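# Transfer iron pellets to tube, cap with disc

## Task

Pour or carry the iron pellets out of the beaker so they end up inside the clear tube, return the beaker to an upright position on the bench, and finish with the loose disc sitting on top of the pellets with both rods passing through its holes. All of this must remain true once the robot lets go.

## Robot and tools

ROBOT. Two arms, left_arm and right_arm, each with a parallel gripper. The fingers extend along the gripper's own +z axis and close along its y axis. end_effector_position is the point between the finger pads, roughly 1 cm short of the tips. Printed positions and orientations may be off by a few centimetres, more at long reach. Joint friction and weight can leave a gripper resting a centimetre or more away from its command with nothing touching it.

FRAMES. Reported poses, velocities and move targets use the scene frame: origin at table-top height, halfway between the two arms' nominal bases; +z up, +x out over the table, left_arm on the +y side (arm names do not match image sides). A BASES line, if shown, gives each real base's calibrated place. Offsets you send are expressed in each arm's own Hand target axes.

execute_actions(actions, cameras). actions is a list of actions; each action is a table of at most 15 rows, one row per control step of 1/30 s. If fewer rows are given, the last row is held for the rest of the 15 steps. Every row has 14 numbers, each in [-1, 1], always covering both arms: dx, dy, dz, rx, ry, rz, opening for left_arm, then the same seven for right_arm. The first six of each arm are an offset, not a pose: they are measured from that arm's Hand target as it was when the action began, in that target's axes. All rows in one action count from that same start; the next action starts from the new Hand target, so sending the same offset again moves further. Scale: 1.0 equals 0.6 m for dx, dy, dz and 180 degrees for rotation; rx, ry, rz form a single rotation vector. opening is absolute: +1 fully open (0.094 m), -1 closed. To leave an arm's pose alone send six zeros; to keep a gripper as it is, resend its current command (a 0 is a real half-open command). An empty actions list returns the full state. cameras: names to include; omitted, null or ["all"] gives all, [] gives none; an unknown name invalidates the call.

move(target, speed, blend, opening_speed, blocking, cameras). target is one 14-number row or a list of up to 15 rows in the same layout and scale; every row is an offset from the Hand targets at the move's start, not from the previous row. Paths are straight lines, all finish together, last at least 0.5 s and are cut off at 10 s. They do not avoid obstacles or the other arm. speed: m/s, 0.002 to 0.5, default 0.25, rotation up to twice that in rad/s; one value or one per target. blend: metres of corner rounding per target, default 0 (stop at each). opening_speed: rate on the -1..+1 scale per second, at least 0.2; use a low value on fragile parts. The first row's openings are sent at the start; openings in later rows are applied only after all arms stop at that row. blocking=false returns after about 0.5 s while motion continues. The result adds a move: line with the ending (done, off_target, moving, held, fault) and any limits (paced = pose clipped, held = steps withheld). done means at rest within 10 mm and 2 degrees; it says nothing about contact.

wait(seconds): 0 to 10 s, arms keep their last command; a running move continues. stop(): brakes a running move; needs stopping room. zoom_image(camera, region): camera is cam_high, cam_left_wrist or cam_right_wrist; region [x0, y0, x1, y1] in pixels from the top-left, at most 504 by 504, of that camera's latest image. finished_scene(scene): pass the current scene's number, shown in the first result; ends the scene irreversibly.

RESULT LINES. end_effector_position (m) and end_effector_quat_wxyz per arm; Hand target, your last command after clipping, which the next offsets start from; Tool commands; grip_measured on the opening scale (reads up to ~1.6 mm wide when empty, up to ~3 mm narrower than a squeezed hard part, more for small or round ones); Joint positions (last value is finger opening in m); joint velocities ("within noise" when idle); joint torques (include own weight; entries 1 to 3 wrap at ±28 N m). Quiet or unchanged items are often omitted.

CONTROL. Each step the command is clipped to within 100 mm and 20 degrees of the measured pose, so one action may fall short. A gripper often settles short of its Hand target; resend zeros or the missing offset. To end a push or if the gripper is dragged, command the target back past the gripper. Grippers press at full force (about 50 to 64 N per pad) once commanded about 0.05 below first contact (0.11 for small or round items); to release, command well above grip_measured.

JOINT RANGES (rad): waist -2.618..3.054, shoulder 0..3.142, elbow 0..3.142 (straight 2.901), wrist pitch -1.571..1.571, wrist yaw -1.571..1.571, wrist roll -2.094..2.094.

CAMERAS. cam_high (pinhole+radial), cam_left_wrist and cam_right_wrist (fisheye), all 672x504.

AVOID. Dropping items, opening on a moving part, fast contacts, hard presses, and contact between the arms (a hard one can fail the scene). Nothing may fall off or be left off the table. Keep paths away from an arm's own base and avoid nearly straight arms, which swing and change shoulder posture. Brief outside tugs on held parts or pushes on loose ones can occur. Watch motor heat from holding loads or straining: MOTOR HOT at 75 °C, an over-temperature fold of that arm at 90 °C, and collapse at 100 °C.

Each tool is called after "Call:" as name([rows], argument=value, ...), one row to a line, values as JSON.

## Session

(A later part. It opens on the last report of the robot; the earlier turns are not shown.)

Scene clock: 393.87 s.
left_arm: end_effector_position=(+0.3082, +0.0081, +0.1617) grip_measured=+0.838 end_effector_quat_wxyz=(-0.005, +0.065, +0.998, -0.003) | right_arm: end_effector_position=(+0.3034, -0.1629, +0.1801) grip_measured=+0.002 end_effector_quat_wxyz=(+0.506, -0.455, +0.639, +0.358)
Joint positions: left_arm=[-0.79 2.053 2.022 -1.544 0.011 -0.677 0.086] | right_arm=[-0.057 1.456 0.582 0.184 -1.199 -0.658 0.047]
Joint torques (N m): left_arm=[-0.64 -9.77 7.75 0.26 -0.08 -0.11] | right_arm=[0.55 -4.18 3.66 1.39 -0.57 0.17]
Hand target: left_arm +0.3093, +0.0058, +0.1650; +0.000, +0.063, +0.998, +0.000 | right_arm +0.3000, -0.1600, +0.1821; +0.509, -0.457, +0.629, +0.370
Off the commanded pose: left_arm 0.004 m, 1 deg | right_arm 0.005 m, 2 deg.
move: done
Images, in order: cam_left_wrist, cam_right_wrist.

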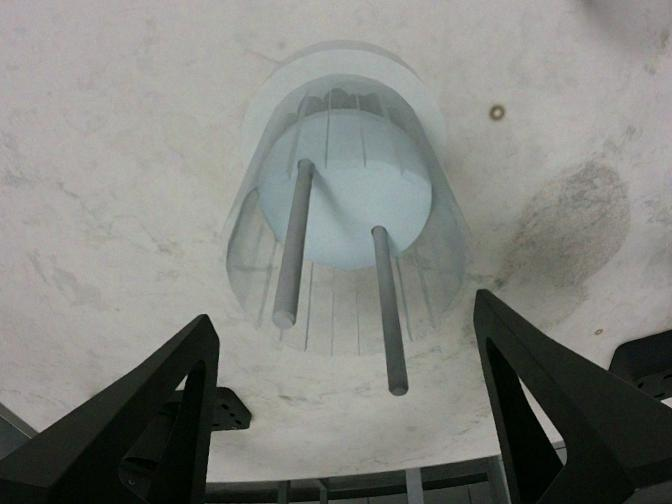

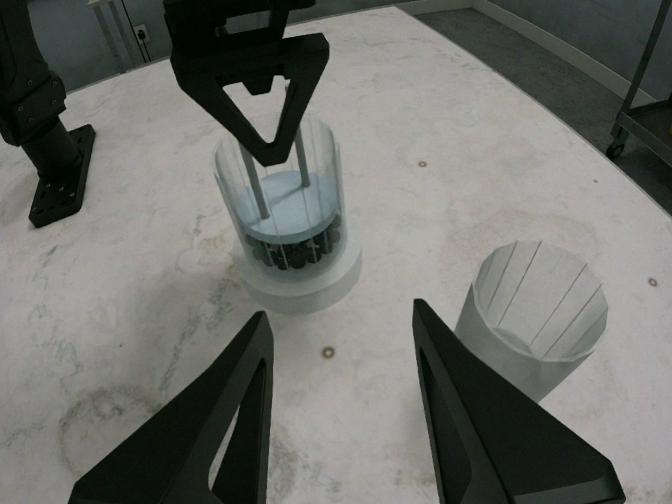

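Call:
move([
  [0, 0, -0.1, 0, 0, 0, 1.0, 0, 0, 0, 0, 0, 0, 0.0],
  [0.09, 0.04, -0.12, 0, 0, 0, 1.0, 0, 0, -0.08, 0, 0, 0, 0.0],
], speed=0.1, opening_speed=1.0)

Call:
zoom_image(camera="cam_right_wrist", region=[180, 60, 380, 320])

Call:
zoom_image(camera="cam_high", region=[240, 150, 440, 380])

Scene clock: 397.10 s.
left_arm: end_effector_position=(+0.2619, +0.0308, +0.2255) grip_measured=+0.998 end_effector_quat_wxyz=(+0.038, +0.070, +0.996, -0.046) | right_arm: end_effector_position=(+0.2817, -0.2038, +0.1805) grip_measured=+0.002 end_effector_quat_wxyz=(+0.498, -0.453, +0.644, +0.363)
Joint positions: left_arm=[-0.842 1.781 1.907 -1.577 0.011 -0.72 0.094] | right_arm=[-0.238 1.448 0.68 -0.409 -1.308 -1.148 0.047]
Joint torques (N m): left_arm=[-0.43 -11.48 5.37 0.52 -0.09 -0.13] | right_arm=[-0.77 -3.74 6.49 0.53 -0.84 -0.09]
Hand target: left_arm +0.2588, +0.0365, +0.2370; +0.000, +0.063, +0.998, +0.000 | right_arm +0.2855, -0.2046, +0.1921; +0.509, -0.457, +0.629, +0.370
Off the commanded pose: left_arm 0.013 m, 7 deg | right_arm 0.012 m, 2 deg.
joint sent to its limit (left arm) — joint 4 (wrist pitch), lower limit. The joint targets are off in position and orientation.
move: off_target (left_arm, right_arm)

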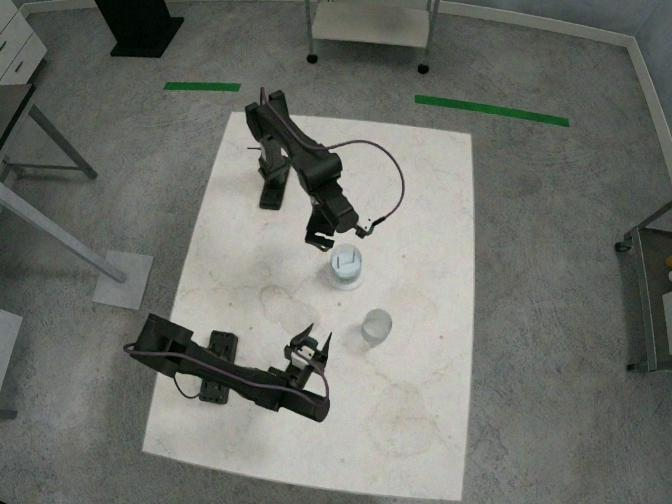

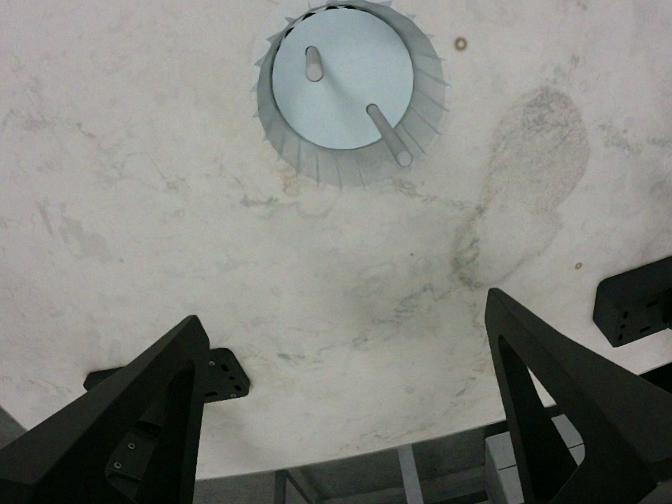

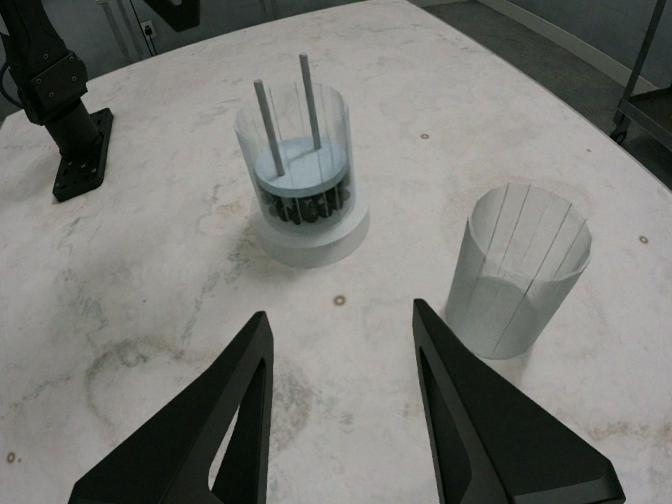

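Scaled by 1.938 from the camera's 672x504 image, which has a finer 960x720 frame.

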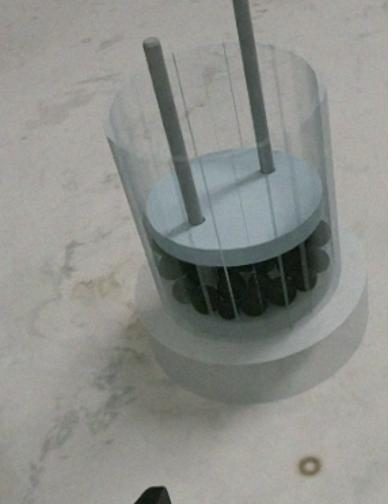

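Scaled by 2.191.

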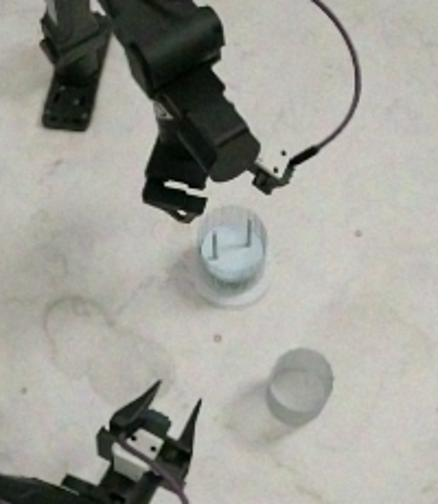

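Call:
finished_scene(scene=1)

The scene is finished: the task was done.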